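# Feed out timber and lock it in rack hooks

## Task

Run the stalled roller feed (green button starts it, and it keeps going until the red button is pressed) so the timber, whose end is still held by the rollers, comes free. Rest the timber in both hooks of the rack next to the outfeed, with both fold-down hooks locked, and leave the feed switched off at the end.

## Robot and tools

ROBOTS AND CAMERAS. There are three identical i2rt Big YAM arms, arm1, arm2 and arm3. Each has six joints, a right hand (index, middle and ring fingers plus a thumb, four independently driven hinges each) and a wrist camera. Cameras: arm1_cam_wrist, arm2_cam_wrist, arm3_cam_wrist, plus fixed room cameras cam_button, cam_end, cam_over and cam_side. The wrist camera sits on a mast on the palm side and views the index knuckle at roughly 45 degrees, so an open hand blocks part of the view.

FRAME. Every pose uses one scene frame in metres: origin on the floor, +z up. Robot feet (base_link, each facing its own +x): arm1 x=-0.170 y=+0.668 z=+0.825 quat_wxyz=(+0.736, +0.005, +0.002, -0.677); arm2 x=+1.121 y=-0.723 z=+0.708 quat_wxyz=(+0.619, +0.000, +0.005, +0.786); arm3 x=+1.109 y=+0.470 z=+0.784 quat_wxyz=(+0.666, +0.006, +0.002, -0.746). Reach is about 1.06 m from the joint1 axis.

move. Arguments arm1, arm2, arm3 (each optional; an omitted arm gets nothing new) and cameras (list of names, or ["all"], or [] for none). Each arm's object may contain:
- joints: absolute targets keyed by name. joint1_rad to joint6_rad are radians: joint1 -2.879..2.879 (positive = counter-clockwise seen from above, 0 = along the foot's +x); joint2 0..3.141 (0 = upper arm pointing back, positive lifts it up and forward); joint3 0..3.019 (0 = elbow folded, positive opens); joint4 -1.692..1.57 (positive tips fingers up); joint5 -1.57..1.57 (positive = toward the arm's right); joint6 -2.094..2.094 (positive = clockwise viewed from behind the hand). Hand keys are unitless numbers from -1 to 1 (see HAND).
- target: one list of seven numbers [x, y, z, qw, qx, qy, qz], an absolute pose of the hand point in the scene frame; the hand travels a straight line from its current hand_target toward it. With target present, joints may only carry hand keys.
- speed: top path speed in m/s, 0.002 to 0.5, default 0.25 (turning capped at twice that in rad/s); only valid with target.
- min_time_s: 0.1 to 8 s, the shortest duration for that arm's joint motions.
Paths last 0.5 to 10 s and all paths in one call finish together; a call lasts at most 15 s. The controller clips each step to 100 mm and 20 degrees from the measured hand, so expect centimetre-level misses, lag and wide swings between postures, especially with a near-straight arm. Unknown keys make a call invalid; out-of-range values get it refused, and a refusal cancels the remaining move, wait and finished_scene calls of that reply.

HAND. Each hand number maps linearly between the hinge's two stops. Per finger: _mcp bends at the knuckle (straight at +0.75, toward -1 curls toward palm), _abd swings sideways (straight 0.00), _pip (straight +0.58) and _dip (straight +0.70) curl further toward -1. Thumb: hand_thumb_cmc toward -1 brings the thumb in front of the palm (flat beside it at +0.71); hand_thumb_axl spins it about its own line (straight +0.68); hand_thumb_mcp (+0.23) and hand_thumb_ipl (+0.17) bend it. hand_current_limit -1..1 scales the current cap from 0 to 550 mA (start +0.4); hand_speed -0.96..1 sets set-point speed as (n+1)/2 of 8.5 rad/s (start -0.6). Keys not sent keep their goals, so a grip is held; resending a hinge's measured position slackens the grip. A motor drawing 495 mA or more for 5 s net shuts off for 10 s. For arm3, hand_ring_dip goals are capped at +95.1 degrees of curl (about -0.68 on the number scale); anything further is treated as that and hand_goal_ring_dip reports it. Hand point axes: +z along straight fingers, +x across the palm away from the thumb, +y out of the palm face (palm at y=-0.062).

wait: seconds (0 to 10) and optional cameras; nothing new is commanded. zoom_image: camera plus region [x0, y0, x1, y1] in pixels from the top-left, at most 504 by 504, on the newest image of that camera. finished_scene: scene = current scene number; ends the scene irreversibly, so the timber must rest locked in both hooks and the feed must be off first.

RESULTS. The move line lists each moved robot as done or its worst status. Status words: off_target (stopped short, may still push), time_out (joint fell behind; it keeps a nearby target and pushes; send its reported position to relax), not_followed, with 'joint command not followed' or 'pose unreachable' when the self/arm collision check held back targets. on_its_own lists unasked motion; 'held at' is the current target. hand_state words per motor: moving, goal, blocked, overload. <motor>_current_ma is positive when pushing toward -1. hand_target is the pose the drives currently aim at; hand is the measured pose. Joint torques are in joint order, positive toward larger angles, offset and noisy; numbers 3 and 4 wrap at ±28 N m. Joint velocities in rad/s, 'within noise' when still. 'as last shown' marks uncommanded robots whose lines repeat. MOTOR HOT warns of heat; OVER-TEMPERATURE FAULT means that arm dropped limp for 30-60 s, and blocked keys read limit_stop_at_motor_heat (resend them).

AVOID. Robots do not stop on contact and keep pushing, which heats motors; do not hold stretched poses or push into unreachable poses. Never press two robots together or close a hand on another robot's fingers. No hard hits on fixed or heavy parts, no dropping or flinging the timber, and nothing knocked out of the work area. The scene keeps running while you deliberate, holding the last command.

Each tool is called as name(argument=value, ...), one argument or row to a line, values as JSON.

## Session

Scene 1 done. Now scene 2.

move(
)

zoom_image(
  camera="cam_side",
  region=[0, 260, 200, 410],
)

zoom_image(
  camera="cam_over",
  region=[155, 155, 335, 285],
)

zoom_image(
  camera="cam_end",
  region=[200, 180, 620, 495],
)

Scene clock: 0.00 s.
Joint torques (N m): no reading
Motor temperatures (°C): arm1=[25 29 28 25 22 24] | arm2=[26 23 42 24 22 23] | arm3=[22 23 29 24 24 23]
Heat: arm1: hottest joint2_rad 29 °C; arm2: hottest joint3_rad 42 °C; arm3: hottest joint3_rad 29 °C.
Joint velocities: within noise
arm1.joint_positions: joint1_rad=+0.083 joint2_rad=+0.612 joint3_rad=+1.431 joint4_rad=-1.297 joint5_rad=+0.058 joint6_rad=+1.221 hand_index_mcp=+0.753 hand_index_abd=+0.000 hand_index_pip=+0.577 hand_index_dip=+0.696 hand_middle_mcp=+0.753 hand_middle_abd=+0.000 hand_middle_pip=+0.577 hand_middle_dip=+0.696 hand_ring_mcp=+0.753 hand_ring_abd=+0.000 hand_ring_pip=+0.577 hand_ring_dip=+0.696 hand_thumb_cmc=+0.714 hand_thumb_axl=+0.677 hand_thumb_mcp=+0.226 hand_thumb_ipl=+0.168 hand_current_limit=+0.400 hand_speed=-0.600
arm1.joint_status: not commanded
arm1.hand_state: goal,goal,goal,goal,goal,goal,goal,goal,goal,goal,goal,goal,goal,goal,goal,goal
arm1.index_mcp_current_ma: 0
arm1.index_abd_current_ma: 0
arm1.index_pip_current_ma: 0
arm1.index_dip_current_ma: 0
arm1.middle_mcp_current_ma: 0
arm1.middle_abd_current_ma: 0
arm1.middle_pip_current_ma: 0
arm1.middle_dip_current_ma: 0
arm1.ring_mcp_current_ma: 0
arm1.ring_abd_current_ma: 0
arm1.ring_pip_current_ma: 0
arm1.ring_dip_current_ma: 0
arm1.thumb_cmc_current_ma: 0
arm1.thumb_axl_current_ma: 0
arm1.thumb_mcp_current_ma: 0
arm1.thumb_ipl_current_ma: 0
arm1.hand_goal_index_mcp: 0.754
arm1.hand_goal_index_abd: 0.000
arm1.hand_goal_index_pip: 0.576
arm1.hand_goal_index_dip: 0.696
arm1.hand_goal_middle_mcp: 0.754
arm1.hand_goal_middle_abd: 0.000
arm1.hand_goal_middle_pip: 0.576
arm1.hand_goal_middle_dip: 0.696
arm1.hand_goal_ring_mcp: 0.754
arm1.hand_goal_ring_abd: 0.000
arm1.hand_goal_ring_pip: 0.576
arm1.hand_goal_ring_dip: 0.696
arm1.hand_goal_thumb_cmc: 0.714
arm1.hand_goal_thumb_axl: 0.678
arm1.hand_goal_thumb_mcp: 0.226
arm1.hand_goal_thumb_ipl: 0.168
arm1.hand: x=-0.2310 y=+0.4189 z=+1.4007 quat_wxyz=(+0.411, +0.732, -0.445, +0.312) (m; scene frame)
arm1.hand_target: x=-0.2316 y=+0.4220 z=+1.4103 quat_wxyz=(+0.418, +0.727, -0.443, +0.318) (m; scene frame)
arm1.hand_status: not commanded
arm2.joint_positions: joint1_rad=-0.280 joint2_rad=+0.631 joint3_rad=+1.310 joint4_rad=-1.228 joint5_rad=+0.067 joint6_rad=+1.033 hand_index_mcp=+0.753 hand_index_abd=+0.000 hand_index_pip=+0.577 hand_index_dip=+0.696 hand_middle_mcp=+0.753 hand_middle_abd=+0.000 hand_middle_pip=+0.577 hand_middle_dip=+0.696 hand_ring_mcp=+0.753 hand_ring_abd=+0.000 hand_ring_pip=+0.577 hand_ring_dip=+0.696 hand_thumb_cmc=+0.714 hand_thumb_axl=+0.677 hand_thumb_mcp=+0.226 hand_thumb_ipl=+0.168 hand_current_limit=+0.400 hand_speed=-0.600
arm2.joint_status: not commanded
arm2.hand_state: goal,goal,goal,goal,goal,goal,goal,goal,goal,goal,goal,goal,goal,goal,goal,goal
arm2.index_mcp_current_ma: 0
arm2.index_abd_current_ma: 0
arm2.index_pip_current_ma: 0
arm2.index_dip_current_ma: 0
arm2.middle_mcp_current_ma: 0
arm2.middle_abd_current_ma: 0
arm2.middle_pip_current_ma: 0
arm2.middle_dip_current_ma: 0
arm2.ring_mcp_current_ma: 0
arm2.ring_abd_current_ma: 0
arm2.ring_pip_current_ma: 0
arm2.ring_dip_current_ma: 0
arm2.thumb_cmc_current_ma: 0
arm2.thumb_axl_current_ma: 0
arm2.thumb_mcp_current_ma: 0
arm2.thumb_ipl_current_ma: 0
arm2.hand_goal_index_mcp: 0.754
arm2.hand_goal_index_abd: 0.000
arm2.hand_goal_index_pip: 0.576
arm2.hand_goal_index_dip: 0.696
arm2.hand_goal_middle_mcp: 0.754
arm2.hand_goal_middle_abd: 0.000
arm2.hand_goal_middle_pip: 0.576
arm2.hand_goal_middle_dip: 0.696
arm2.hand_goal_ring_mcp: 0.754
arm2.hand_goal_ring_abd: 0.000
arm2.hand_goal_ring_pip: 0.576
arm2.hand_goal_ring_dip: 0.696
arm2.hand_goal_thumb_cmc: 0.714
arm2.hand_goal_thumb_axl: 0.678
arm2.hand_goal_thumb_mcp: 0.226
arm2.hand_goal_thumb_ipl: 0.168
arm2.hand: x=+1.2329 y=-0.4515 z=+1.2486 quat_wxyz=(-0.207, +0.463, +0.741, +0.440) (m; scene frame)
arm2.hand_target: x=+1.2329 y=-0.4543 z=+1.2611 quat_wxyz=(-0.213, +0.460, +0.735, +0.450) (m; scene frame)
arm2.hand_status: not commanded
arm3.joint_positions: joint1_rad=+0.572 joint2_rad=+0.577 joint3_rad=+1.415 joint4_rad=-1.384 joint5_rad=-0.038 joint6_rad=+1.105 hand_index_mcp=+0.753 hand_index_abd=+0.000 hand_index_pip=+0.577 hand_index_dip=+0.696 hand_middle_mcp=+0.753 hand_middle_abd=+0.000 hand_middle_pip=+0.577 hand_middle_dip=+0.696 hand_ring_mcp=+0.753 hand_ring_abd=+0.000 hand_ring_pip=+0.577 hand_ring_dip=+0.696 hand_thumb_cmc=+0.714 hand_thumb_axl=+0.677 hand_thumb_mcp=+0.226 hand_thumb_ipl=+0.168 hand_current_limit=+0.400 hand_speed=-0.600
arm3.joint_status: not commanded
arm3.hand_state: goal,goal,goal,goal,goal,goal,goal,goal,goal,goal,goal,goal,goal,goal,goal,goal
arm3.index_mcp_current_ma: 0
arm3.index_abd_current_ma: 0
arm3.index_pip_current_ma: 0
arm3.index_dip_current_ma: 0
arm3.middle_mcp_current_ma: 0
arm3.middle_abd_current_ma: 0
arm3.middle_pip_current_ma: 0
arm3.middle_dip_current_ma: 0
arm3.ring_mcp_current_ma: 0
arm3.ring_abd_current_ma: 0
arm3.ring_pip_current_ma: 0
arm3.ring_dip_current_ma: 0
arm3.thumb_cmc_current_ma: 0
arm3.thumb_axl_current_ma: 0
arm3.thumb_mcp_current_ma: 0
arm3.thumb_ipl_current_ma: 0
arm3.hand_goal_index_mcp: 0.754
arm3.hand_goal_index_abd: 0.000
arm3.hand_goal_index_pip: 0.576
arm3.hand_goal_index_dip: 0.696
arm3.hand_goal_middle_mcp: 0.754
arm3.hand_goal_middle_abd: 0.000
arm3.hand_goal_middle_pip: 0.576
arm3.hand_goal_middle_dip: 0.696
arm3.hand_goal_ring_mcp: 0.754
arm3.hand_goal_ring_abd: 0.000
arm3.hand_goal_ring_pip: 0.576
arm3.hand_goal_ring_dip: 0.696
arm3.hand_goal_thumb_cmc: 0.714
arm3.hand_goal_thumb_axl: 0.678
arm3.hand_goal_thumb_mcp: 0.226
arm3.hand_goal_thumb_ipl: 0.168
arm3.hand: x=+1.1306 y=+0.2306 z=+1.3443 quat_wxyz=(+0.331, +0.830, -0.271, +0.359) (m; scene frame)
arm3.hand_target: x=+1.1291 y=+0.2335 z=+1.3554 quat_wxyz=(+0.339, +0.824, -0.269, +0.366) (m; scene frame)
arm3.hand_status: not commanded
pictures: arm1_cam_wrist, arm2_cam_wrist, arm3_cam_wrist, cam_button, cam_end, cam_over, cam_side
Images, in order (width x height): arm1_cam_wrist 672x504, arm2_cam_wrist 672x504, arm3_cam_wrist 672x504, cam_button 672x504, cam_end 672x504, cam_over 672x504, cam_side 672x504.

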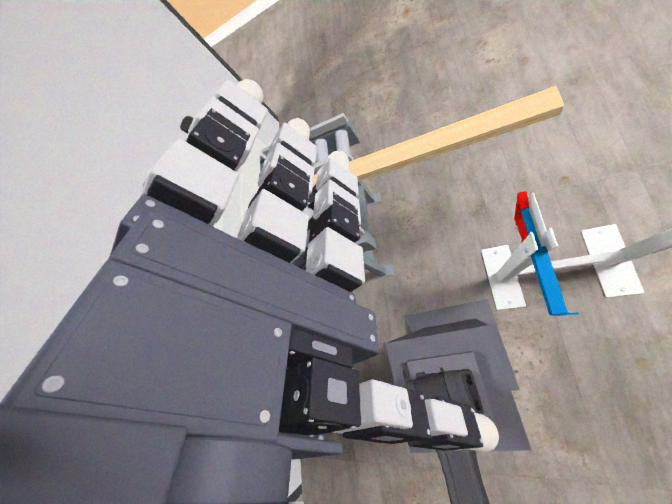

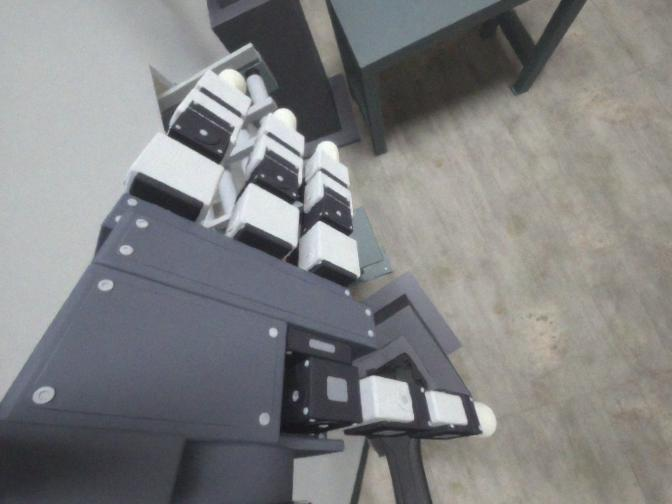

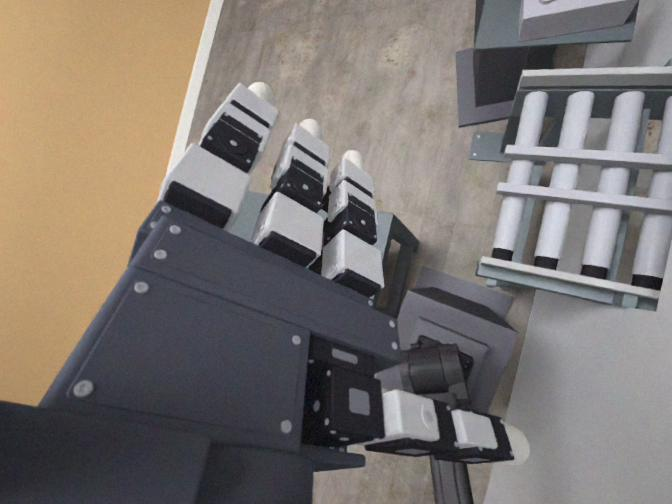

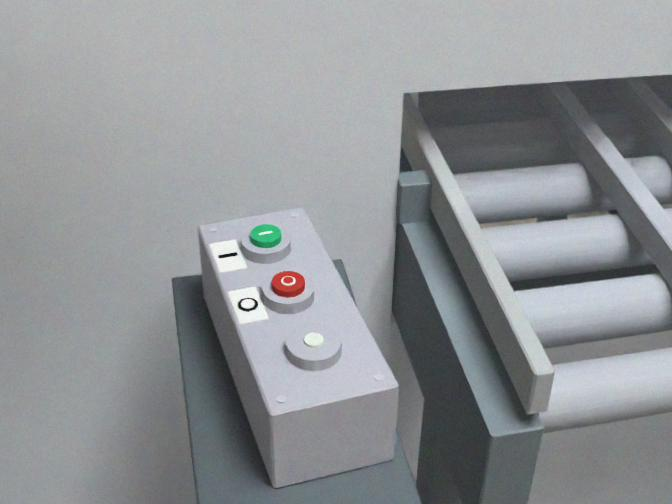

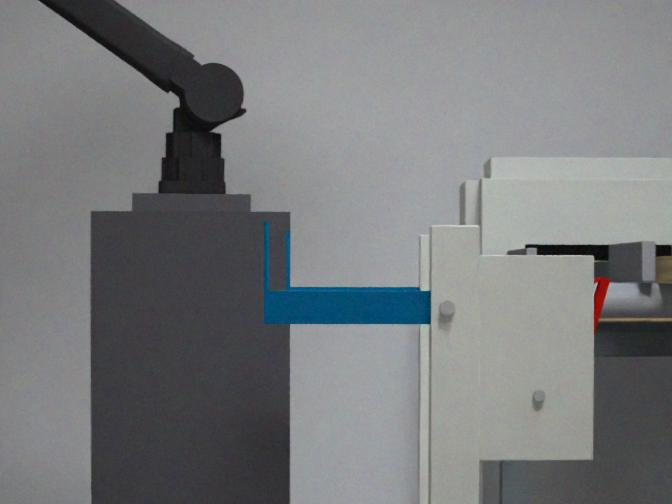

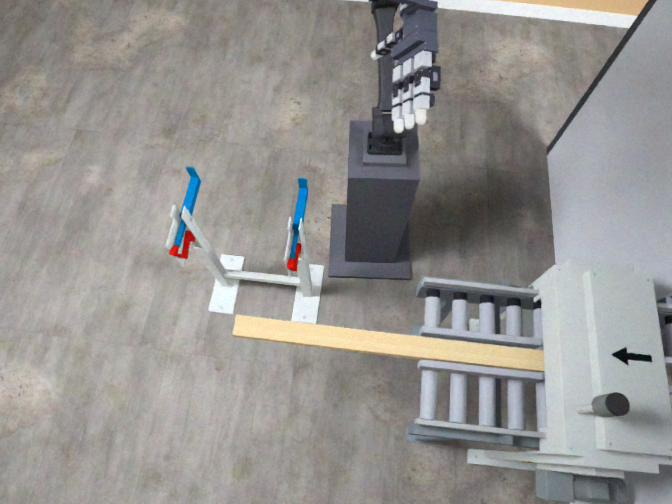

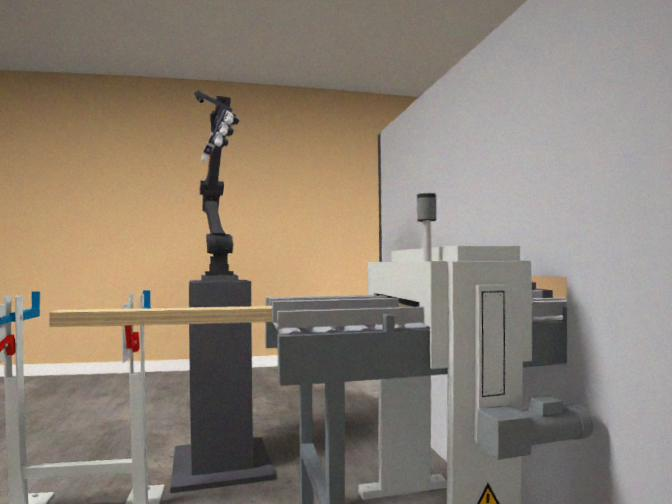

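Scaled by 2.520 from the camera's 672x504 image, which has a finer 960x720 frame.

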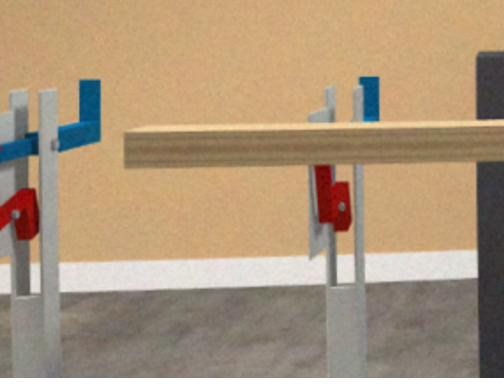

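Scaled by 2.800 from the camera's 672x504 image, which has a finer 960x720 frame.

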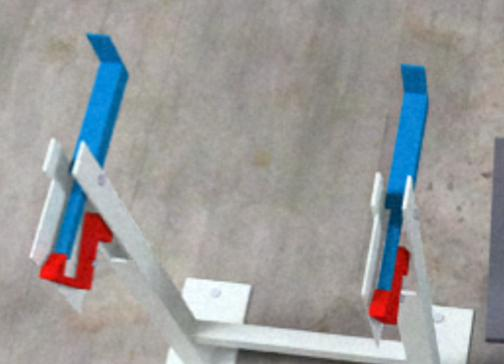

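Scaled by 1.200 from the camera's 672x504 image, which has a finer 960x720 frame.

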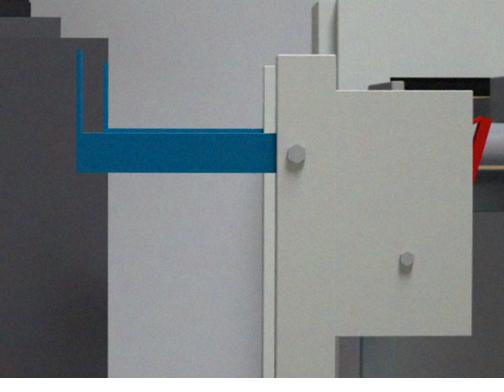

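zoom_image(
  camera="cam_side",
  region=[0, 285, 60, 375],
)

zoom_image(
  camera="cam_side",
  region=[110, 285, 170, 375],
)

zoom_image(
  camera="cam_end",
  region=[560, 230, 660, 350],
)

zoom_image(
  camera="arm1_cam_wrist",
  region=[470, 160, 672, 330],
)

zoom_image(
  camera="cam_over",
  region=[160, 210, 220, 270],
)

zoom_image(
  camera="cam_over",
  region=[270, 210, 330, 280],
)

Scaled by 5.600 from the camera's 672x504 image, which has a finer 960x720 frame.

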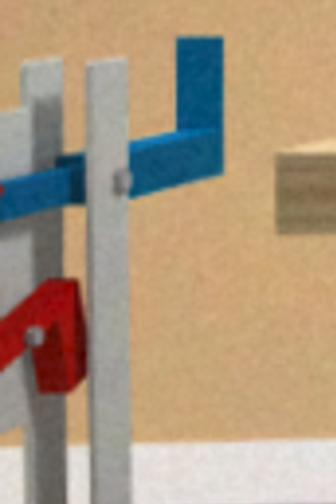

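Scaled by 5.600 from the camera's 672x504 image, which has a finer 960x720 frame.

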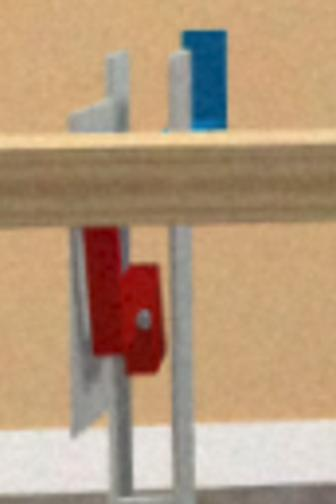

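Scaled by 4.200 from the camera's 672x504 image, which has a finer 960x720 frame.

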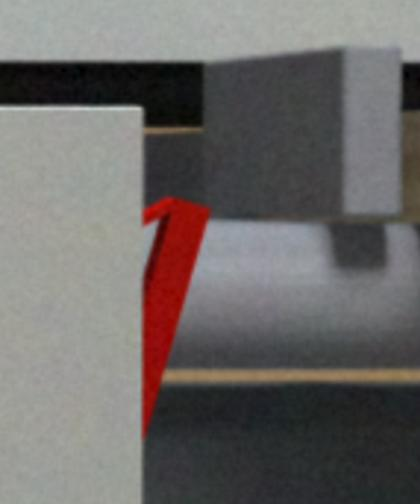

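Scaled by 2.495 from the camera's 672x504 image, which has a finer 960x720 frame.

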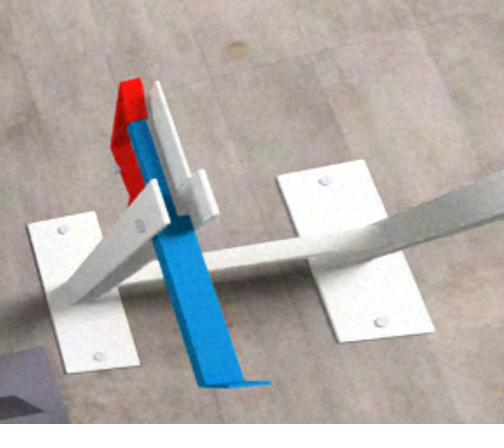

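Scaled by 8.400 from the camera's 672x504 image, which has a finer 960x720 frame.

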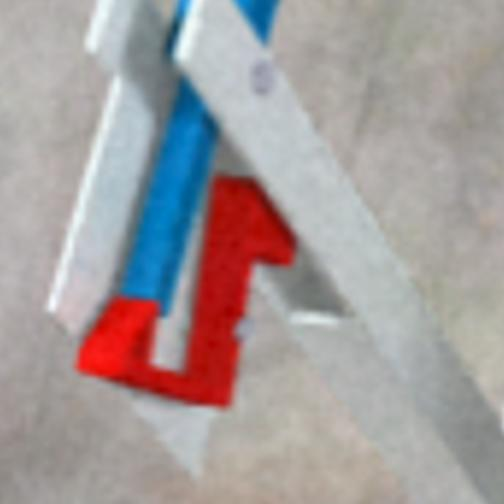

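Scaled by 7.200 from the camera's 672x504 image, which has a finer 960x720 frame.

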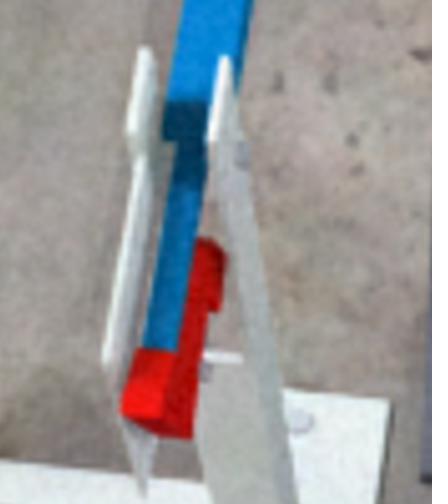

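move(
  arm1={"target": [-0.72, 0.53, 0.88, 0, 1, 0, 0], "speed": 0.3, "joints": {"hand_index_mcp": -0.48, "hand_middle_mcp": -0.48, "hand_ring_mcp": -0.48}},
  arm2={"target": [1.02, -0.366, 0.99, 0, 0.7071, 0.7071, 0], "speed": 0.25, "joints": {"hand_middle_mcp": -0.48, "hand_middle_pip": -0.7, "hand_ring_mcp": -0.48, "hand_ring_pip": -0.7}},
  cameras=["cam_button", "cam_end", "cam_over", "cam_side"],
)

Scene clock: 109.83 s.
Joint torques (N m): arm1=[-2.2 -13.39 10.51 1.09 -0.17 -0.1] | arm2=[-0.03 -10.4 11.81 0.03 0.05 0.06] | arm3=[0.91 2.9 9.51 1.99 -0.03 -0.08]
Motor temperatures (°C): arm1=[25 28 35 25 22 24] | arm2=[26 23 51 25 22 23] | arm3=[21 23 33 25 24 23]
Heat: arm1: hottest joint3_rad 35 °C; arm2: hottest joint3_rad 51 °C; arm3: hottest joint3_rad 33 °C.
move: arm1 off_target; arm2 off_target
Joint velocities: within noise
arm1.joint_positions: joint1_rad=-1.540 joint2_rad=+1.815 joint3_rad=+1.317 joint4_rad=-1.118 joint5_rad=-0.016 joint6_rad=-1.447 hand_index_mcp=-0.464 hand_index_abd=+0.001 hand_index_pip=+0.577 hand_index_dip=+0.696 hand_middle_mcp=-0.466 hand_middle_abd=+0.001 hand_middle_pip=+0.577 hand_middle_dip=+0.696 hand_ring_mcp=-0.463 hand_ring_abd=+0.001 hand_ring_pip=+0.577 hand_ring_dip=+0.696 hand_thumb_cmc=+0.715 hand_thumb_axl=+0.677 hand_thumb_mcp=+0.223 hand_thumb_ipl=+0.168 hand_current_limit=+0.400 hand_speed=-0.600
arm1.joint_status: all done
arm1.hand_state: goal,goal,goal,goal,goal,goal,goal,goal,goal,goal,goal,goal,goal,goal,goal,goal
arm1.index_mcp_current_ma: 19
arm1.index_abd_current_ma: 0
arm1.index_pip_current_ma: 0
arm1.index_dip_current_ma: 0
arm1.middle_mcp_current_ma: 16
arm1.middle_abd_current_ma: 0
arm1.middle_pip_current_ma: 0
arm1.middle_dip_current_ma: 0
arm1.ring_mcp_current_ma: 20
arm1.ring_abd_current_ma: 0
arm1.ring_pip_current_ma: 0
arm1.ring_dip_current_ma: 0
arm1.thumb_cmc_current_ma: 0
arm1.thumb_axl_current_ma: 0
arm1.thumb_mcp_current_ma: -2
arm1.thumb_ipl_current_ma: 0
arm1.hand_goal_index_mcp: -0.480
arm1.hand_goal_index_abd: 0.000
arm1.hand_goal_index_pip: 0.576
arm1.hand_goal_index_dip: 0.696
arm1.hand_goal_middle_mcp: -0.480
arm1.hand_goal_middle_abd: 0.000
arm1.hand_goal_middle_pip: 0.576
arm1.hand_goal_middle_dip: 0.696
arm1.hand_goal_ring_mcp: -0.480
arm1.hand_goal_ring_abd: 0.000
arm1.hand_goal_ring_pip: 0.576
arm1.hand_goal_ring_dip: 0.696
arm1.hand_goal_thumb_cmc: 0.714
arm1.hand_goal_thumb_axl: 0.678
arm1.hand_goal_thumb_mcp: 0.226
arm1.hand_goal_thumb_ipl: 0.168
arm1.hand: x=-0.6944 y=+0.5233 z=+0.8739 quat_wxyz=(+0.001, +1.000, -0.005, +0.025) (m; scene frame)
arm1.hand_target: x=-0.7163 y=+0.5272 z=+0.8772 quat_wxyz=(+0.001, +1.000, -0.004, +0.007) (m; scene frame)
arm1.hand_status: off_target (0.027 m and 2.9 deg from the pose sent, 0.723 m and 85.9 deg at the start; pose on its path clipped on 39 of 108 steps)
arm2.joint_positions: joint1_rad=+0.223 joint2_rad=+1.435 joint3_rad=+1.440 joint4_rad=-1.604 joint5_rad=+0.018 joint6_rad=+2.016 hand_index_mcp=+0.756 hand_index_abd=+0.000 hand_index_pip=+0.577 hand_index_dip=+0.696 hand_middle_mcp=-0.465 hand_middle_abd=+0.000 hand_middle_pip=-0.698 hand_middle_dip=+0.696 hand_ring_mcp=-0.468 hand_ring_abd=+0.000 hand_ring_pip=-0.698 hand_ring_dip=+0.696 hand_thumb_cmc=+0.715 hand_thumb_axl=+0.677 hand_thumb_mcp=+0.224 hand_thumb_ipl=+0.168 hand_current_limit=+0.400 hand_speed=-0.600
arm2.joint_status: all done
arm2.hand_state: goal,goal,goal,goal,goal,goal,goal,goal,goal,goal,goal,goal,goal,goal,goal,goal
arm2.index_mcp_current_ma: 4
arm2.index_abd_current_ma: 0
arm2.index_pip_current_ma: 1
arm2.index_dip_current_ma: 0
arm2.middle_mcp_current_ma: 45
arm2.middle_abd_current_ma: 0
arm2.middle_pip_current_ma: 4
arm2.middle_dip_current_ma: 0
arm2.ring_mcp_current_ma: 34
arm2.ring_abd_current_ma: 0
arm2.ring_pip_current_ma: 5
arm2.ring_dip_current_ma: 0
arm2.thumb_cmc_current_ma: 2
arm2.thumb_axl_current_ma: -1
arm2.thumb_mcp_current_ma: -6
arm2.thumb_ipl_current_ma: -1
arm2.hand_goal_index_mcp: 0.754
arm2.hand_goal_index_abd: 0.000
arm2.hand_goal_index_pip: 0.576
arm2.hand_goal_index_dip: 0.696
arm2.hand_goal_middle_mcp: -0.480
arm2.hand_goal_middle_abd: 0.000
arm2.hand_goal_middle_pip: -0.700
arm2.hand_goal_middle_dip: 0.696
arm2.hand_goal_ring_mcp: -0.480
arm2.hand_goal_ring_abd: 0.000
arm2.hand_goal_ring_pip: -0.700
arm2.hand_goal_ring_dip: 0.696
arm2.hand_goal_thumb_cmc: 0.714
arm2.hand_goal_thumb_axl: 0.678
arm2.hand_goal_thumb_mcp: 0.226
arm2.hand_goal_thumb_ipl: 0.168
arm2.hand: x=+1.0284 y=-0.3708 z=+0.9785 quat_wxyz=(+0.016, +0.702, +0.712, -0.001) (m; scene frame)
arm2.hand_target: x=+1.0211 y=-0.3646 z=+0.9896 quat_wxyz=(+0.005, +0.706, +0.708, +0.000) (m; scene frame)
arm2.hand_status: off_target (0.015 m and 2.0 deg from the pose sent, 0.346 m and 63.3 deg at the start)
arm3: as last shown
arm3.joint_positions: joint1_rad=+0.572 joint2_rad=+0.577 joint3_rad=+1.415 joint4_rad=-1.384 joint5_rad=-0.038 joint6_rad=+1.105 hand_index_mcp=+0.754 hand_index_abd=+0.000 hand_index_pip=+0.577 hand_index_dip=+0.696 hand_middle_mcp=+0.754 hand_middle_abd=+0.000 hand_middle_pip=+0.577 hand_middle_dip=+0.696 hand_ring_mcp=+0.754 hand_ring_abd=+0.000 hand_ring_pip=+0.577 hand_ring_dip=+0.696 hand_thumb_cmc=+0.714 hand_thumb_axl=+0.677 hand_thumb_mcp=+0.226 hand_thumb_ipl=+0.168 hand_current_limit=+0.400 hand_speed=-0.600
pictures: cam_button, cam_end, cam_over, cam_side
Images, in order (width x height): cam_button 672x504, cam_end 672x504, cam_over 672x504, cam_side 672x504.

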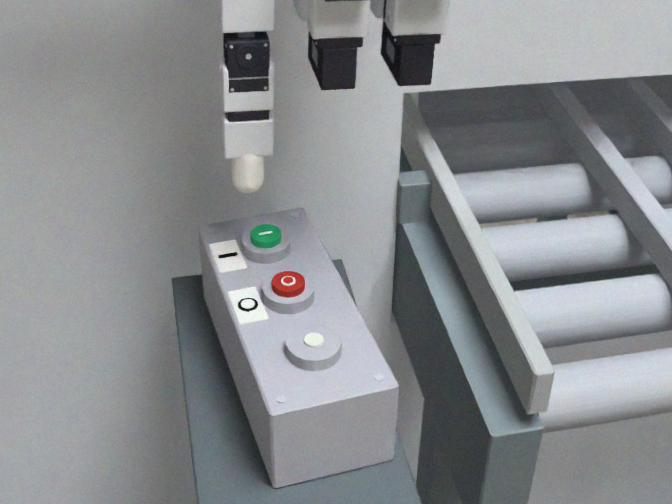

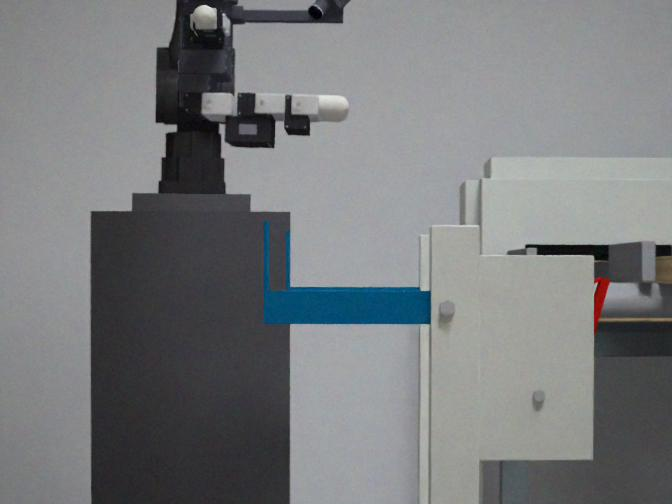

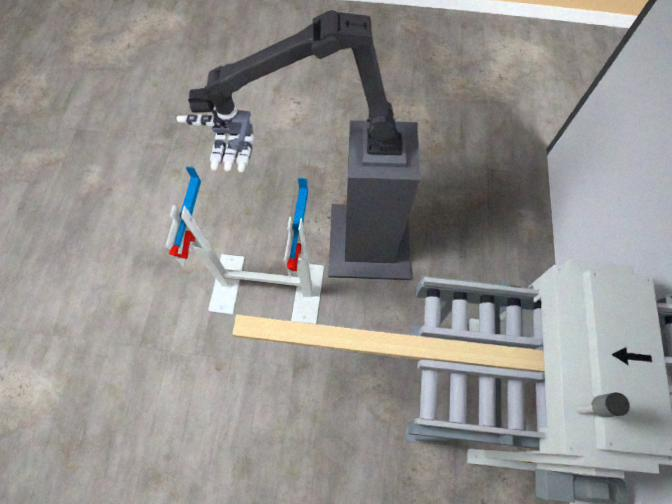

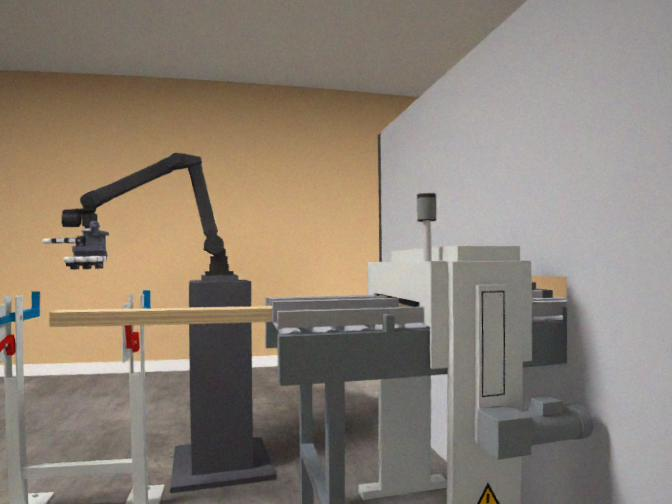

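move(
  arm1={"target": [-0.715, 0.50, 0.60, 0, 1, 0, 0], "speed": 0.2},
  arm2={"target": [1.007, -0.366, 0.955, 0, 0.7071, 0.7071, 0], "speed": 0.2},
  cameras=["cam_button"],
)

move(
  arm1={"target": [-0.835, 0.50, 0.605, 0, 1, 0, 0], "speed": 0.15},
  cameras=["cam_end", "cam_over", "cam_side", "arm1_cam_wrist"],
)

Scene clock: 126.83 s.
Joint torques (N m): arm1=[-0.91 -15.85 6.39 0.96 -0.08 0.19] | arm2=[-0.03 -9.64 8.29 0.94 -0.02 0.09] | arm3=[1.08 3.02 9.54 1.99 -0.04 -0.09]
Motor temperatures (°C): arm1=[25 28 36 25 22 24] | arm2=[26 24 52 24 22 23] | arm3=[21 23 33 25 24 23]
Heat: arm1: hottest joint3_rad 36 °C; arm2: hottest joint3_rad 52 °C; arm3: hottest joint3_rad 33 °C.
move: arm1 off_target; arm2 off_target
Joint velocities: within noise
arm1.joint_positions: joint1_rad=-1.507 joint2_rad=+2.313 joint3_rad=+1.262 joint4_rad=-0.535 joint5_rad=-0.013 joint6_rad=-1.429 hand_index_mcp=-0.464 hand_index_abd=+0.001 hand_index_pip=+0.577 hand_index_dip=+0.696 hand_middle_mcp=-0.466 hand_middle_abd=+0.001 hand_middle_pip=+0.577 hand_middle_dip=+0.696 hand_ring_mcp=-0.463 hand_ring_abd=+0.001 hand_ring_pip=+0.577 hand_ring_dip=+0.696 hand_thumb_cmc=+0.715 hand_thumb_axl=+0.677 hand_thumb_mcp=+0.223 hand_thumb_ipl=+0.168 hand_current_limit=+0.400 hand_speed=-0.600
arm1.joint_status: not commanded
arm1.hand_state: goal,goal,goal,goal,goal,goal,goal,goal,goal,goal,goal,goal,goal,goal,goal,goal
arm1.index_mcp_current_ma: 19
arm1.index_abd_current_ma: 0
arm1.index_pip_current_ma: 0
arm1.index_dip_current_ma: 0
arm1.middle_mcp_current_ma: 16
arm1.middle_abd_current_ma: 0
arm1.middle_pip_current_ma: 0
arm1.middle_dip_current_ma: 0
arm1.ring_mcp_current_ma: 20
arm1.ring_abd_current_ma: 0
arm1.ring_pip_current_ma: 0
arm1.ring_dip_current_ma: 0
arm1.thumb_cmc_current_ma: 0
arm1.thumb_axl_current_ma: 0
arm1.thumb_mcp_current_ma: -2
arm1.thumb_ipl_current_ma: 0
arm1.hand_goal_index_mcp: -0.480
arm1.hand_goal_index_abd: 0.000
arm1.hand_goal_index_pip: 0.576
arm1.hand_goal_index_dip: 0.696
arm1.hand_goal_middle_mcp: -0.480
arm1.hand_goal_middle_abd: 0.000
arm1.hand_goal_middle_pip: 0.576
arm1.hand_goal_middle_dip: 0.696
arm1.hand_goal_ring_mcp: -0.480
arm1.hand_goal_ring_abd: 0.000
arm1.hand_goal_ring_pip: 0.576
arm1.hand_goal_ring_dip: 0.696
arm1.hand_goal_thumb_cmc: 0.714
arm1.hand_goal_thumb_axl: 0.678
arm1.hand_goal_thumb_mcp: 0.226
arm1.hand_goal_thumb_ipl: 0.168
arm1.hand: x=-0.6997 y=+0.5076 z=+0.6069 quat_wxyz=(+0.001, +1.000, +0.002, +0.010) (m; scene frame)
arm1.hand_target: x=-0.7115 y=+0.5004 z=+0.6010 quat_wxyz=(+0.000, +1.000, +0.002, -0.001) (m; scene frame)
arm1.hand_status: off_target (0.018 m and 1.2 deg from the pose sent, 0.276 m and 2.9 deg at the start)
arm2.joint_positions: joint1_rad=+0.249 joint2_rad=+1.435 joint3_rad=+1.407 joint4_rad=-1.535 joint5_rad=+0.015 joint6_rad=+2.047 hand_index_mcp=+0.756 hand_index_abd=+0.000 hand_index_pip=+0.577 hand_index_dip=+0.696 hand_middle_mcp=-0.465 hand_middle_abd=+0.000 hand_middle_pip=-0.698 hand_middle_dip=+0.696 hand_ring_mcp=-0.468 hand_ring_abd=+0.000 hand_ring_pip=-0.698 hand_ring_dip=+0.696 hand_thumb_cmc=+0.715 hand_thumb_axl=+0.677 hand_thumb_mcp=+0.224 hand_thumb_ipl=+0.168 hand_current_limit=+0.400 hand_speed=-0.600
arm2.joint_status: not commanded
arm2.hand_state: goal,goal,goal,goal,goal,goal,goal,goal,goal,goal,goal,goal,goal,goal,goal,goal
arm2.index_mcp_current_ma: 3
arm2.index_abd_current_ma: 0
arm2.index_pip_current_ma: 1
arm2.index_dip_current_ma: 0
arm2.middle_mcp_current_ma: 45
arm2.middle_abd_current_ma: 0
arm2.middle_pip_current_ma: 4
arm2.middle_dip_current_ma: 0
arm2.ring_mcp_current_ma: 34
arm2.ring_abd_current_ma: 0
arm2.ring_pip_current_ma: 5
arm2.ring_dip_current_ma: 0
arm2.thumb_cmc_current_ma: 2
arm2.thumb_axl_current_ma: -1
arm2.thumb_mcp_current_ma: -6
arm2.thumb_ipl_current_ma: -1
arm2.hand_goal_index_mcp: 0.754
arm2.hand_goal_index_abd: 0.000
arm2.hand_goal_index_pip: 0.576
arm2.hand_goal_index_dip: 0.696
arm2.hand_goal_middle_mcp: -0.480
arm2.hand_goal_middle_abd: 0.000
arm2.hand_goal_middle_pip: -0.700
arm2.hand_goal_middle_dip: 0.696
arm2.hand_goal_ring_mcp: -0.480
arm2.hand_goal_ring_abd: 0.000
arm2.hand_goal_ring_pip: -0.700
arm2.hand_goal_ring_dip: 0.696
arm2.hand_goal_thumb_cmc: 0.714
arm2.hand_goal_thumb_axl: 0.678
arm2.hand_goal_thumb_mcp: 0.226
arm2.hand_goal_thumb_ipl: 0.168
arm2.hand: x=+1.0141 y=-0.3688 z=+0.9633 quat_wxyz=(-0.001, +0.704, +0.710, +0.004) (m; scene frame)
arm2.hand_target: x=+1.0077 y=-0.3673 z=+0.9551 quat_wxyz=(+0.002, +0.707, +0.707, +0.000) (m; scene frame)
arm2.hand_status: off_target (0.011 m and 0.7 deg from the pose sent, 0.032 m and 2.0 deg at the start)
arm3: as last shown
pictures: cam_button
Images, in order (width x height): cam_button 672x504.

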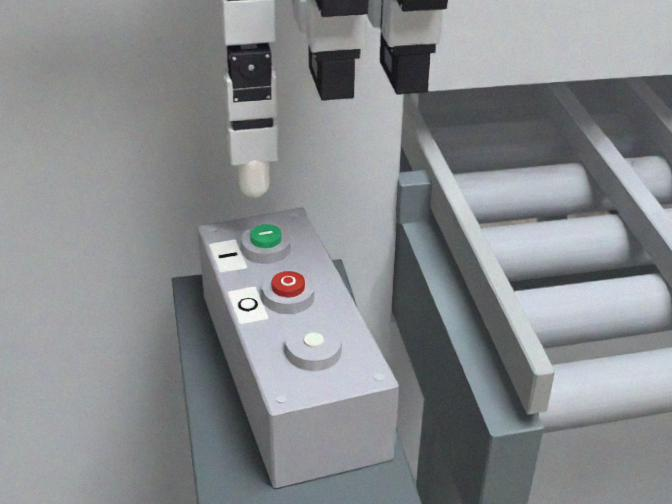

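Scene clock: 128.53 s.
Joint torques (N m): arm1=[-2.2 -19.37 9.09 -0.23 -0.2 -0.03] | arm2=[-0.09 -10.17 8.24 0.69 -0.01 0.11] | arm3=[0.97 3.19 9.52 2.04 -0.04 -0.09]
Motor temperatures (°C): arm1=[25 28 36 25 22 24] | arm2=[26 24 52 24 22 23] | arm3=[21 23 33 25 24 23]
Heat: arm1: hottest joint3_rad 36 °C; arm2: hottest joint3_rad 52 °C; arm3: hottest joint3_rad 33 °C.
move: arm1 off_target
Joint velocities: within noise
arm1.joint_positions: joint1_rad=-1.513 joint2_rad=+2.488 joint3_rad=+1.721 joint4_rad=-0.787 joint5_rad=-0.013 joint6_rad=-1.433 hand_index_mcp=-0.464 hand_index_abd=+0.001 hand_index_pip=+0.577 hand_index_dip=+0.696 hand_middle_mcp=-0.466 hand_middle_abd=+0.001 hand_middle_pip=+0.577 hand_middle_dip=+0.696 hand_ring_mcp=-0.463 hand_ring_abd=+0.001 hand_ring_pip=+0.577 hand_ring_dip=+0.696 hand_thumb_cmc=+0.715 hand_thumb_axl=+0.677 hand_thumb_mcp=+0.223 hand_thumb_ipl=+0.168 hand_current_limit=+0.400 hand_speed=-0.600
arm1.joint_status: not commanded
arm1.hand_state: goal,goal,goal,goal,goal,goal,goal,goal,goal,goal,goal,goal,goal,goal,goal,goal
arm1.index_mcp_current_ma: 19
arm1.index_abd_current_ma: 0
arm1.index_pip_current_ma: 0
arm1.index_dip_current_ma: 0
arm1.middle_mcp_current_ma: 16
arm1.middle_abd_current_ma: 0
arm1.middle_pip_current_ma: 0
arm1.middle_dip_current_ma: 0
arm1.ring_mcp_current_ma: 20
arm1.ring_abd_current_ma: 0
arm1.ring_pip_current_ma: 0
arm1.ring_dip_current_ma: 0
arm1.thumb_cmc_current_ma: 0
arm1.thumb_axl_current_ma: 0
arm1.thumb_mcp_current_ma: -2
arm1.thumb_ipl_current_ma: 0
arm1.hand_goal_index_mcp: -0.480
arm1.hand_goal_index_abd: 0.000
arm1.hand_goal_index_pip: 0.576
arm1.hand_goal_index_dip: 0.696
arm1.hand_goal_middle_mcp: -0.480
arm1.hand_goal_middle_abd: 0.000
arm1.hand_goal_middle_pip: 0.576
arm1.hand_goal_middle_dip: 0.696
arm1.hand_goal_ring_mcp: -0.480
arm1.hand_goal_ring_abd: 0.000
arm1.hand_goal_ring_pip: 0.576
arm1.hand_goal_ring_dip: 0.696
arm1.hand_goal_thumb_cmc: 0.714
arm1.hand_goal_thumb_axl: 0.678
arm1.hand_goal_thumb_mcp: 0.226
arm1.hand_goal_thumb_ipl: 0.168
arm1.hand: x=-0.8281 y=+0.4925 z=+0.6170 quat_wxyz=(+0.003, +1.000, +0.002, -0.006) (m; scene frame)
arm1.hand_target: x=-0.8336 y=+0.4999 z=+0.6036 quat_wxyz=(+0.000, +1.000, +0.002, +0.000) (m; scene frame)
arm1.hand_status: off_target (0.016 m and 0.7 deg from the pose sent, 0.136 m and 1.2 deg at the start)
arm2, arm3: as last shown
pictures: arm1_cam_wrist, cam_end, cam_over, cam_side
Images, in order (width x height): arm1_cam_wrist 672x504, cam_end 672x504, cam_over 672x504, cam_side 672x504.

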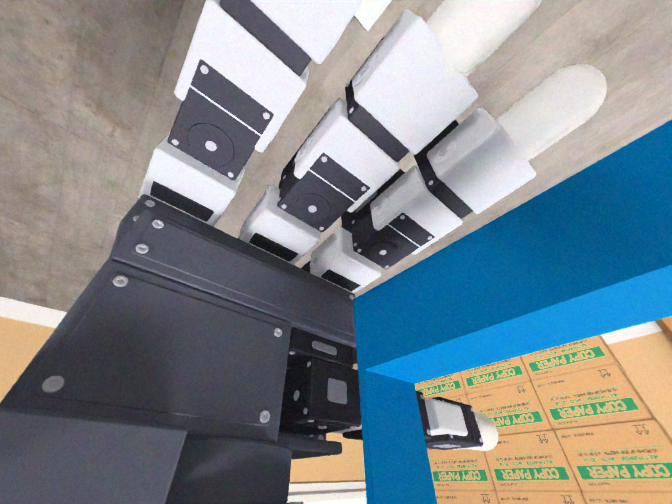

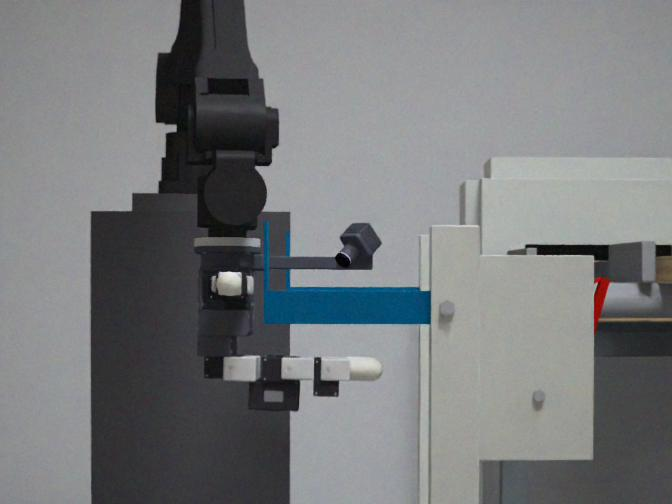

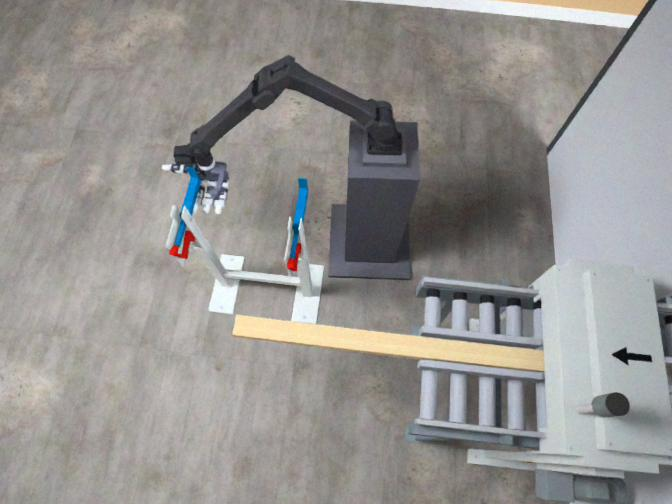

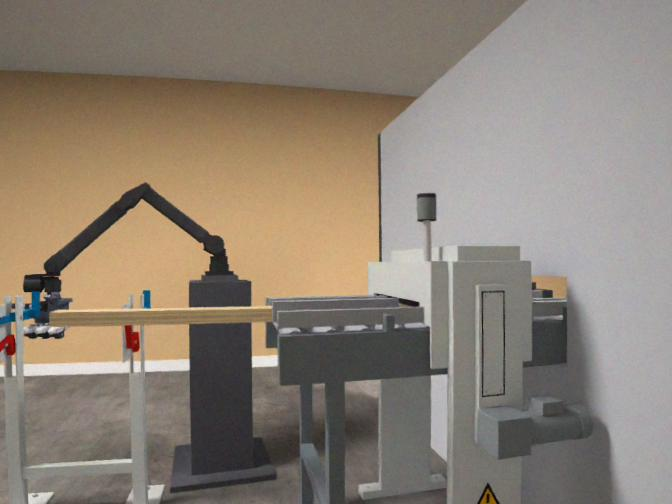

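move(
  arm1={"target": [-0.845, 0.50, 0.665, 0, 1, 0, 0], "speed": 0.08},
  cameras=["cam_end"],
)

move(
  arm1={"target": [-0.845, 0.50, 0.69, 0, 1, 0, 0], "speed": 0.04},
  cameras=["cam_end", "cam_over", "cam_side"],
)

zoom_image(
  camera="cam_over",
  region=[160, 210, 220, 270],
)

Scene clock: 140.00 s.
Joint torques (N m): arm1=[-2.37 -23.3 8.85 -0.27 -0.18 -0.08] | arm2=[0.15 -10.05 8.17 0.7 0.02 0.13] | arm3=[0.91 3.14 9.48 2 -0.05 -0.08]
Motor temperatures (°C): arm1=[25 29 37 25 22 24] | arm2=[26 24 50 24 22 23] | arm3=[21 23 33 25 24 23]
Heat: arm1: hottest joint3_rad 37 °C; arm2: hottest joint3_rad 50 °C; arm3: hottest joint3_rad 33 °C.
move: arm1 off_target
Joint velocities: within noise
arm1.joint_positions: joint1_rad=-1.514 joint2_rad=+2.451 joint3_rad=+1.741 joint4_rad=-0.892 joint5_rad=-0.013 joint6_rad=-1.426 hand_index_mcp=-0.464 hand_index_abd=+0.001 hand_index_pip=+0.577 hand_index_dip=+0.696 hand_middle_mcp=-0.466 hand_middle_abd=+0.001 hand_middle_pip=+0.577 hand_middle_dip=+0.696 hand_ring_mcp=-0.463 hand_ring_abd=+0.001 hand_ring_pip=+0.577 hand_ring_dip=+0.696 hand_thumb_cmc=+0.715 hand_thumb_axl=+0.677 hand_thumb_mcp=+0.223 hand_thumb_ipl=+0.168 hand_current_limit=+0.400 hand_speed=-0.600
arm1.joint_status: not commanded
arm1.hand_state: goal,goal,goal,goal,goal,goal,goal,goal,goal,goal,goal,goal,goal,goal,goal,goal
arm1.index_mcp_current_ma: 19
arm1.index_abd_current_ma: 0
arm1.index_pip_current_ma: 0
arm1.index_dip_current_ma: 0
arm1.middle_mcp_current_ma: 16
arm1.middle_abd_current_ma: 0
arm1.middle_pip_current_ma: 0
arm1.middle_dip_current_ma: 0
arm1.ring_mcp_current_ma: 20
arm1.ring_abd_current_ma: 0
arm1.ring_pip_current_ma: 0
arm1.ring_dip_current_ma: 0
arm1.thumb_cmc_current_ma: 0
arm1.thumb_axl_current_ma: 0
arm1.thumb_mcp_current_ma: -2
arm1.thumb_ipl_current_ma: 0
arm1.hand_goal_index_mcp: -0.480
arm1.hand_goal_index_abd: 0.000
arm1.hand_goal_index_pip: 0.576
arm1.hand_goal_index_dip: 0.696
arm1.hand_goal_middle_mcp: -0.480
arm1.hand_goal_middle_abd: 0.000
arm1.hand_goal_middle_pip: 0.576
arm1.hand_goal_middle_dip: 0.696
arm1.hand_goal_ring_mcp: -0.480
arm1.hand_goal_ring_abd: 0.000
arm1.hand_goal_ring_pip: 0.576
arm1.hand_goal_ring_dip: 0.696
arm1.hand_goal_thumb_cmc: 0.714
arm1.hand_goal_thumb_axl: 0.678
arm1.hand_goal_thumb_mcp: 0.226
arm1.hand_goal_thumb_ipl: 0.168
arm1.hand: x=-0.8249 y=+0.4940 z=+0.6439 quat_wxyz=(-0.001, +1.000, -0.003, +0.019) (m; scene frame)
arm1.hand_target: x=-0.8455 y=+0.5001 z=+0.6647 quat_wxyz=(+0.000, +1.000, -0.004, +0.000) (m; scene frame)
arm1.hand_status: off_target (0.030 m and 2.2 deg from the pose sent, 0.051 m and 0.7 deg at the start)
arm2, arm3: as last shown
pictures: cam_end
Images, in order (width x height): cam_end 672x504.

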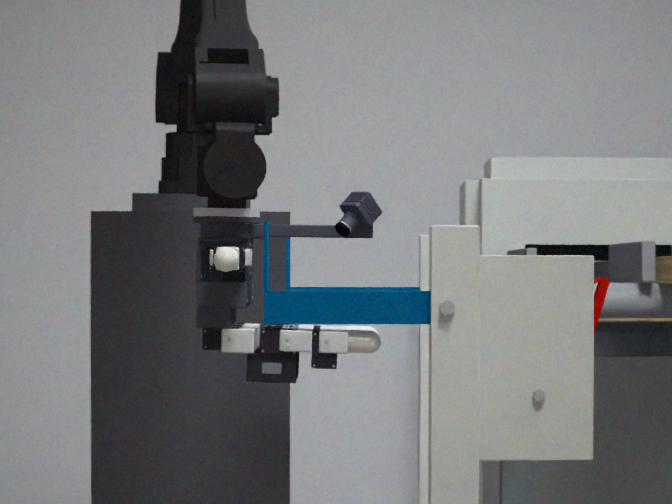

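Scene clock: 141.13 s.
Joint torques (N m): arm1=[-2.96 -26.05 8.65 -0.32 -0.11 -0.1] | arm2=[0.85 -10.64 8.06 0.76 0.02 0.12] | arm3=[0.97 3.14 9.54 2 -0.04 -0.07]
Motor temperatures (°C): arm1=[25 29 37 25 22 24] | arm2=[26 24 50 24 22 23] | arm3=[21 23 33 25 24 23]
Heat: arm1: hottest joint3_rad 37 °C; arm2: hottest joint3_rad 50 °C; arm3: hottest joint3_rad 33 °C.
move: arm1 off_target
Joint velocities: within noise
arm1.joint_positions: joint1_rad=-1.514 joint2_rad=+2.441 joint3_rad=+1.741 joint4_rad=-0.920 joint5_rad=-0.013 joint6_rad=-1.426 hand_index_mcp=-0.453 hand_index_abd=+0.001 hand_index_pip=+0.577 hand_index_dip=+0.696 hand_middle_mcp=-0.466 hand_middle_abd=+0.001 hand_middle_pip=+0.577 hand_middle_dip=+0.696 hand_ring_mcp=-0.463 hand_ring_abd=+0.001 hand_ring_pip=+0.577 hand_ring_dip=+0.696 hand_thumb_cmc=+0.715 hand_thumb_axl=+0.677 hand_thumb_mcp=+0.223 hand_thumb_ipl=+0.168 hand_current_limit=+0.400 hand_speed=-0.600
arm1.joint_status: not commanded
arm1.hand_state: blocked,goal,goal,goal,goal,goal,goal,goal,goal,goal,goal,goal,goal,goal,goal,goal
arm1.index_mcp_current_ma: 40
arm1.index_abd_current_ma: 0
arm1.index_pip_current_ma: 0
arm1.index_dip_current_ma: 0
arm1.middle_mcp_current_ma: 16
arm1.middle_abd_current_ma: 0
arm1.middle_pip_current_ma: 0
arm1.middle_dip_current_ma: 0
arm1.ring_mcp_current_ma: 20
arm1.ring_abd_current_ma: 0
arm1.ring_pip_current_ma: 0
arm1.ring_dip_current_ma: 0
arm1.thumb_cmc_current_ma: 0
arm1.thumb_axl_current_ma: 0
arm1.thumb_mcp_current_ma: -2
arm1.thumb_ipl_current_ma: 0
arm1.hand_goal_index_mcp: -0.480
arm1.hand_goal_index_abd: 0.000
arm1.hand_goal_index_pip: 0.576
arm1.hand_goal_index_dip: 0.696
arm1.hand_goal_middle_mcp: -0.480
arm1.hand_goal_middle_abd: 0.000
arm1.hand_goal_middle_pip: 0.576
arm1.hand_goal_middle_dip: 0.696
arm1.hand_goal_ring_mcp: -0.480
arm1.hand_goal_ring_abd: 0.000
arm1.hand_goal_ring_pip: 0.576
arm1.hand_goal_ring_dip: 0.696
arm1.hand_goal_thumb_cmc: 0.714
arm1.hand_goal_thumb_axl: 0.678
arm1.hand_goal_thumb_mcp: 0.226
arm1.hand_goal_thumb_ipl: 0.168
arm1.hand: x=-0.8214 y=+0.4945 z=+0.6502 quat_wxyz=(-0.002, +1.000, -0.003, +0.027) (m; scene frame)
arm1.hand_target: x=-0.8448 y=+0.4996 z=+0.6890 quat_wxyz=(+0.000, +1.000, +0.000, -0.001) (m; scene frame)
arm1.hand_status: off_target (0.047 m and 3.1 deg from the pose sent, 0.051 m and 2.2 deg at the start)
arm2, arm3: as last shown
pictures: cam_end, cam_over, cam_side
Images, in order (width x height): cam_end 672x504, cam_over 672x504, cam_side 672x504.

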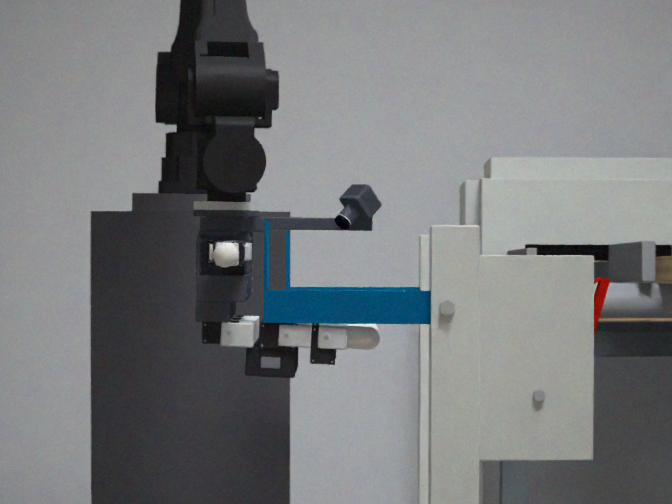

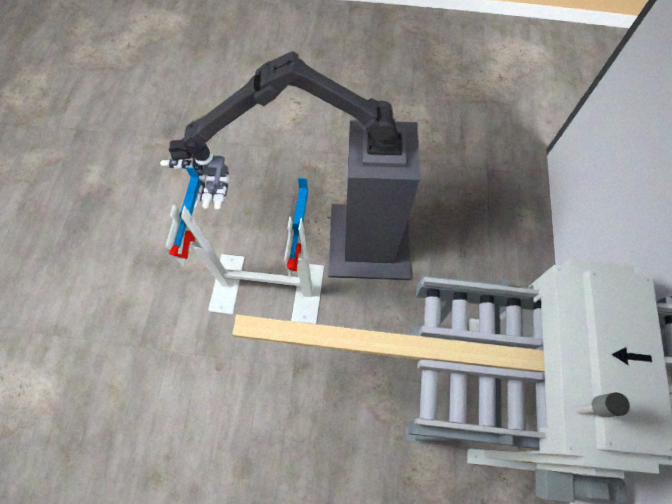

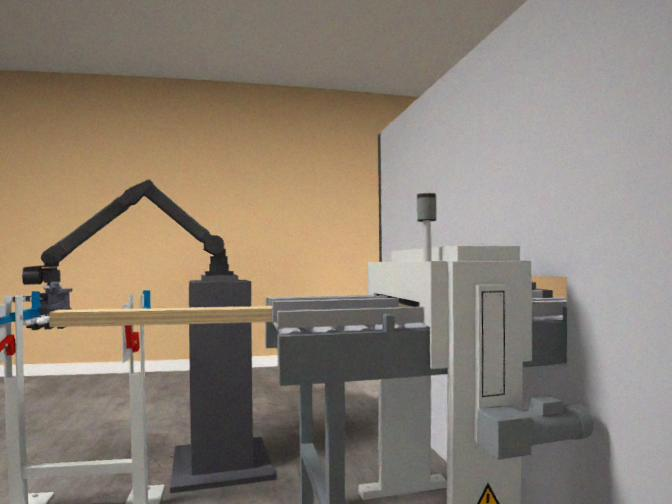

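Scaled by 8.400 from the camera's 672x504 image, which has a finer 960x720 frame.

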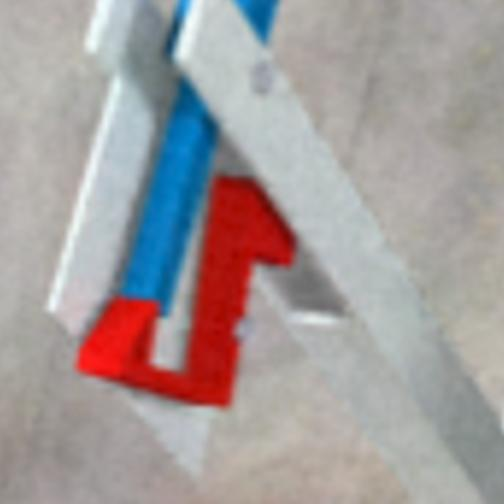

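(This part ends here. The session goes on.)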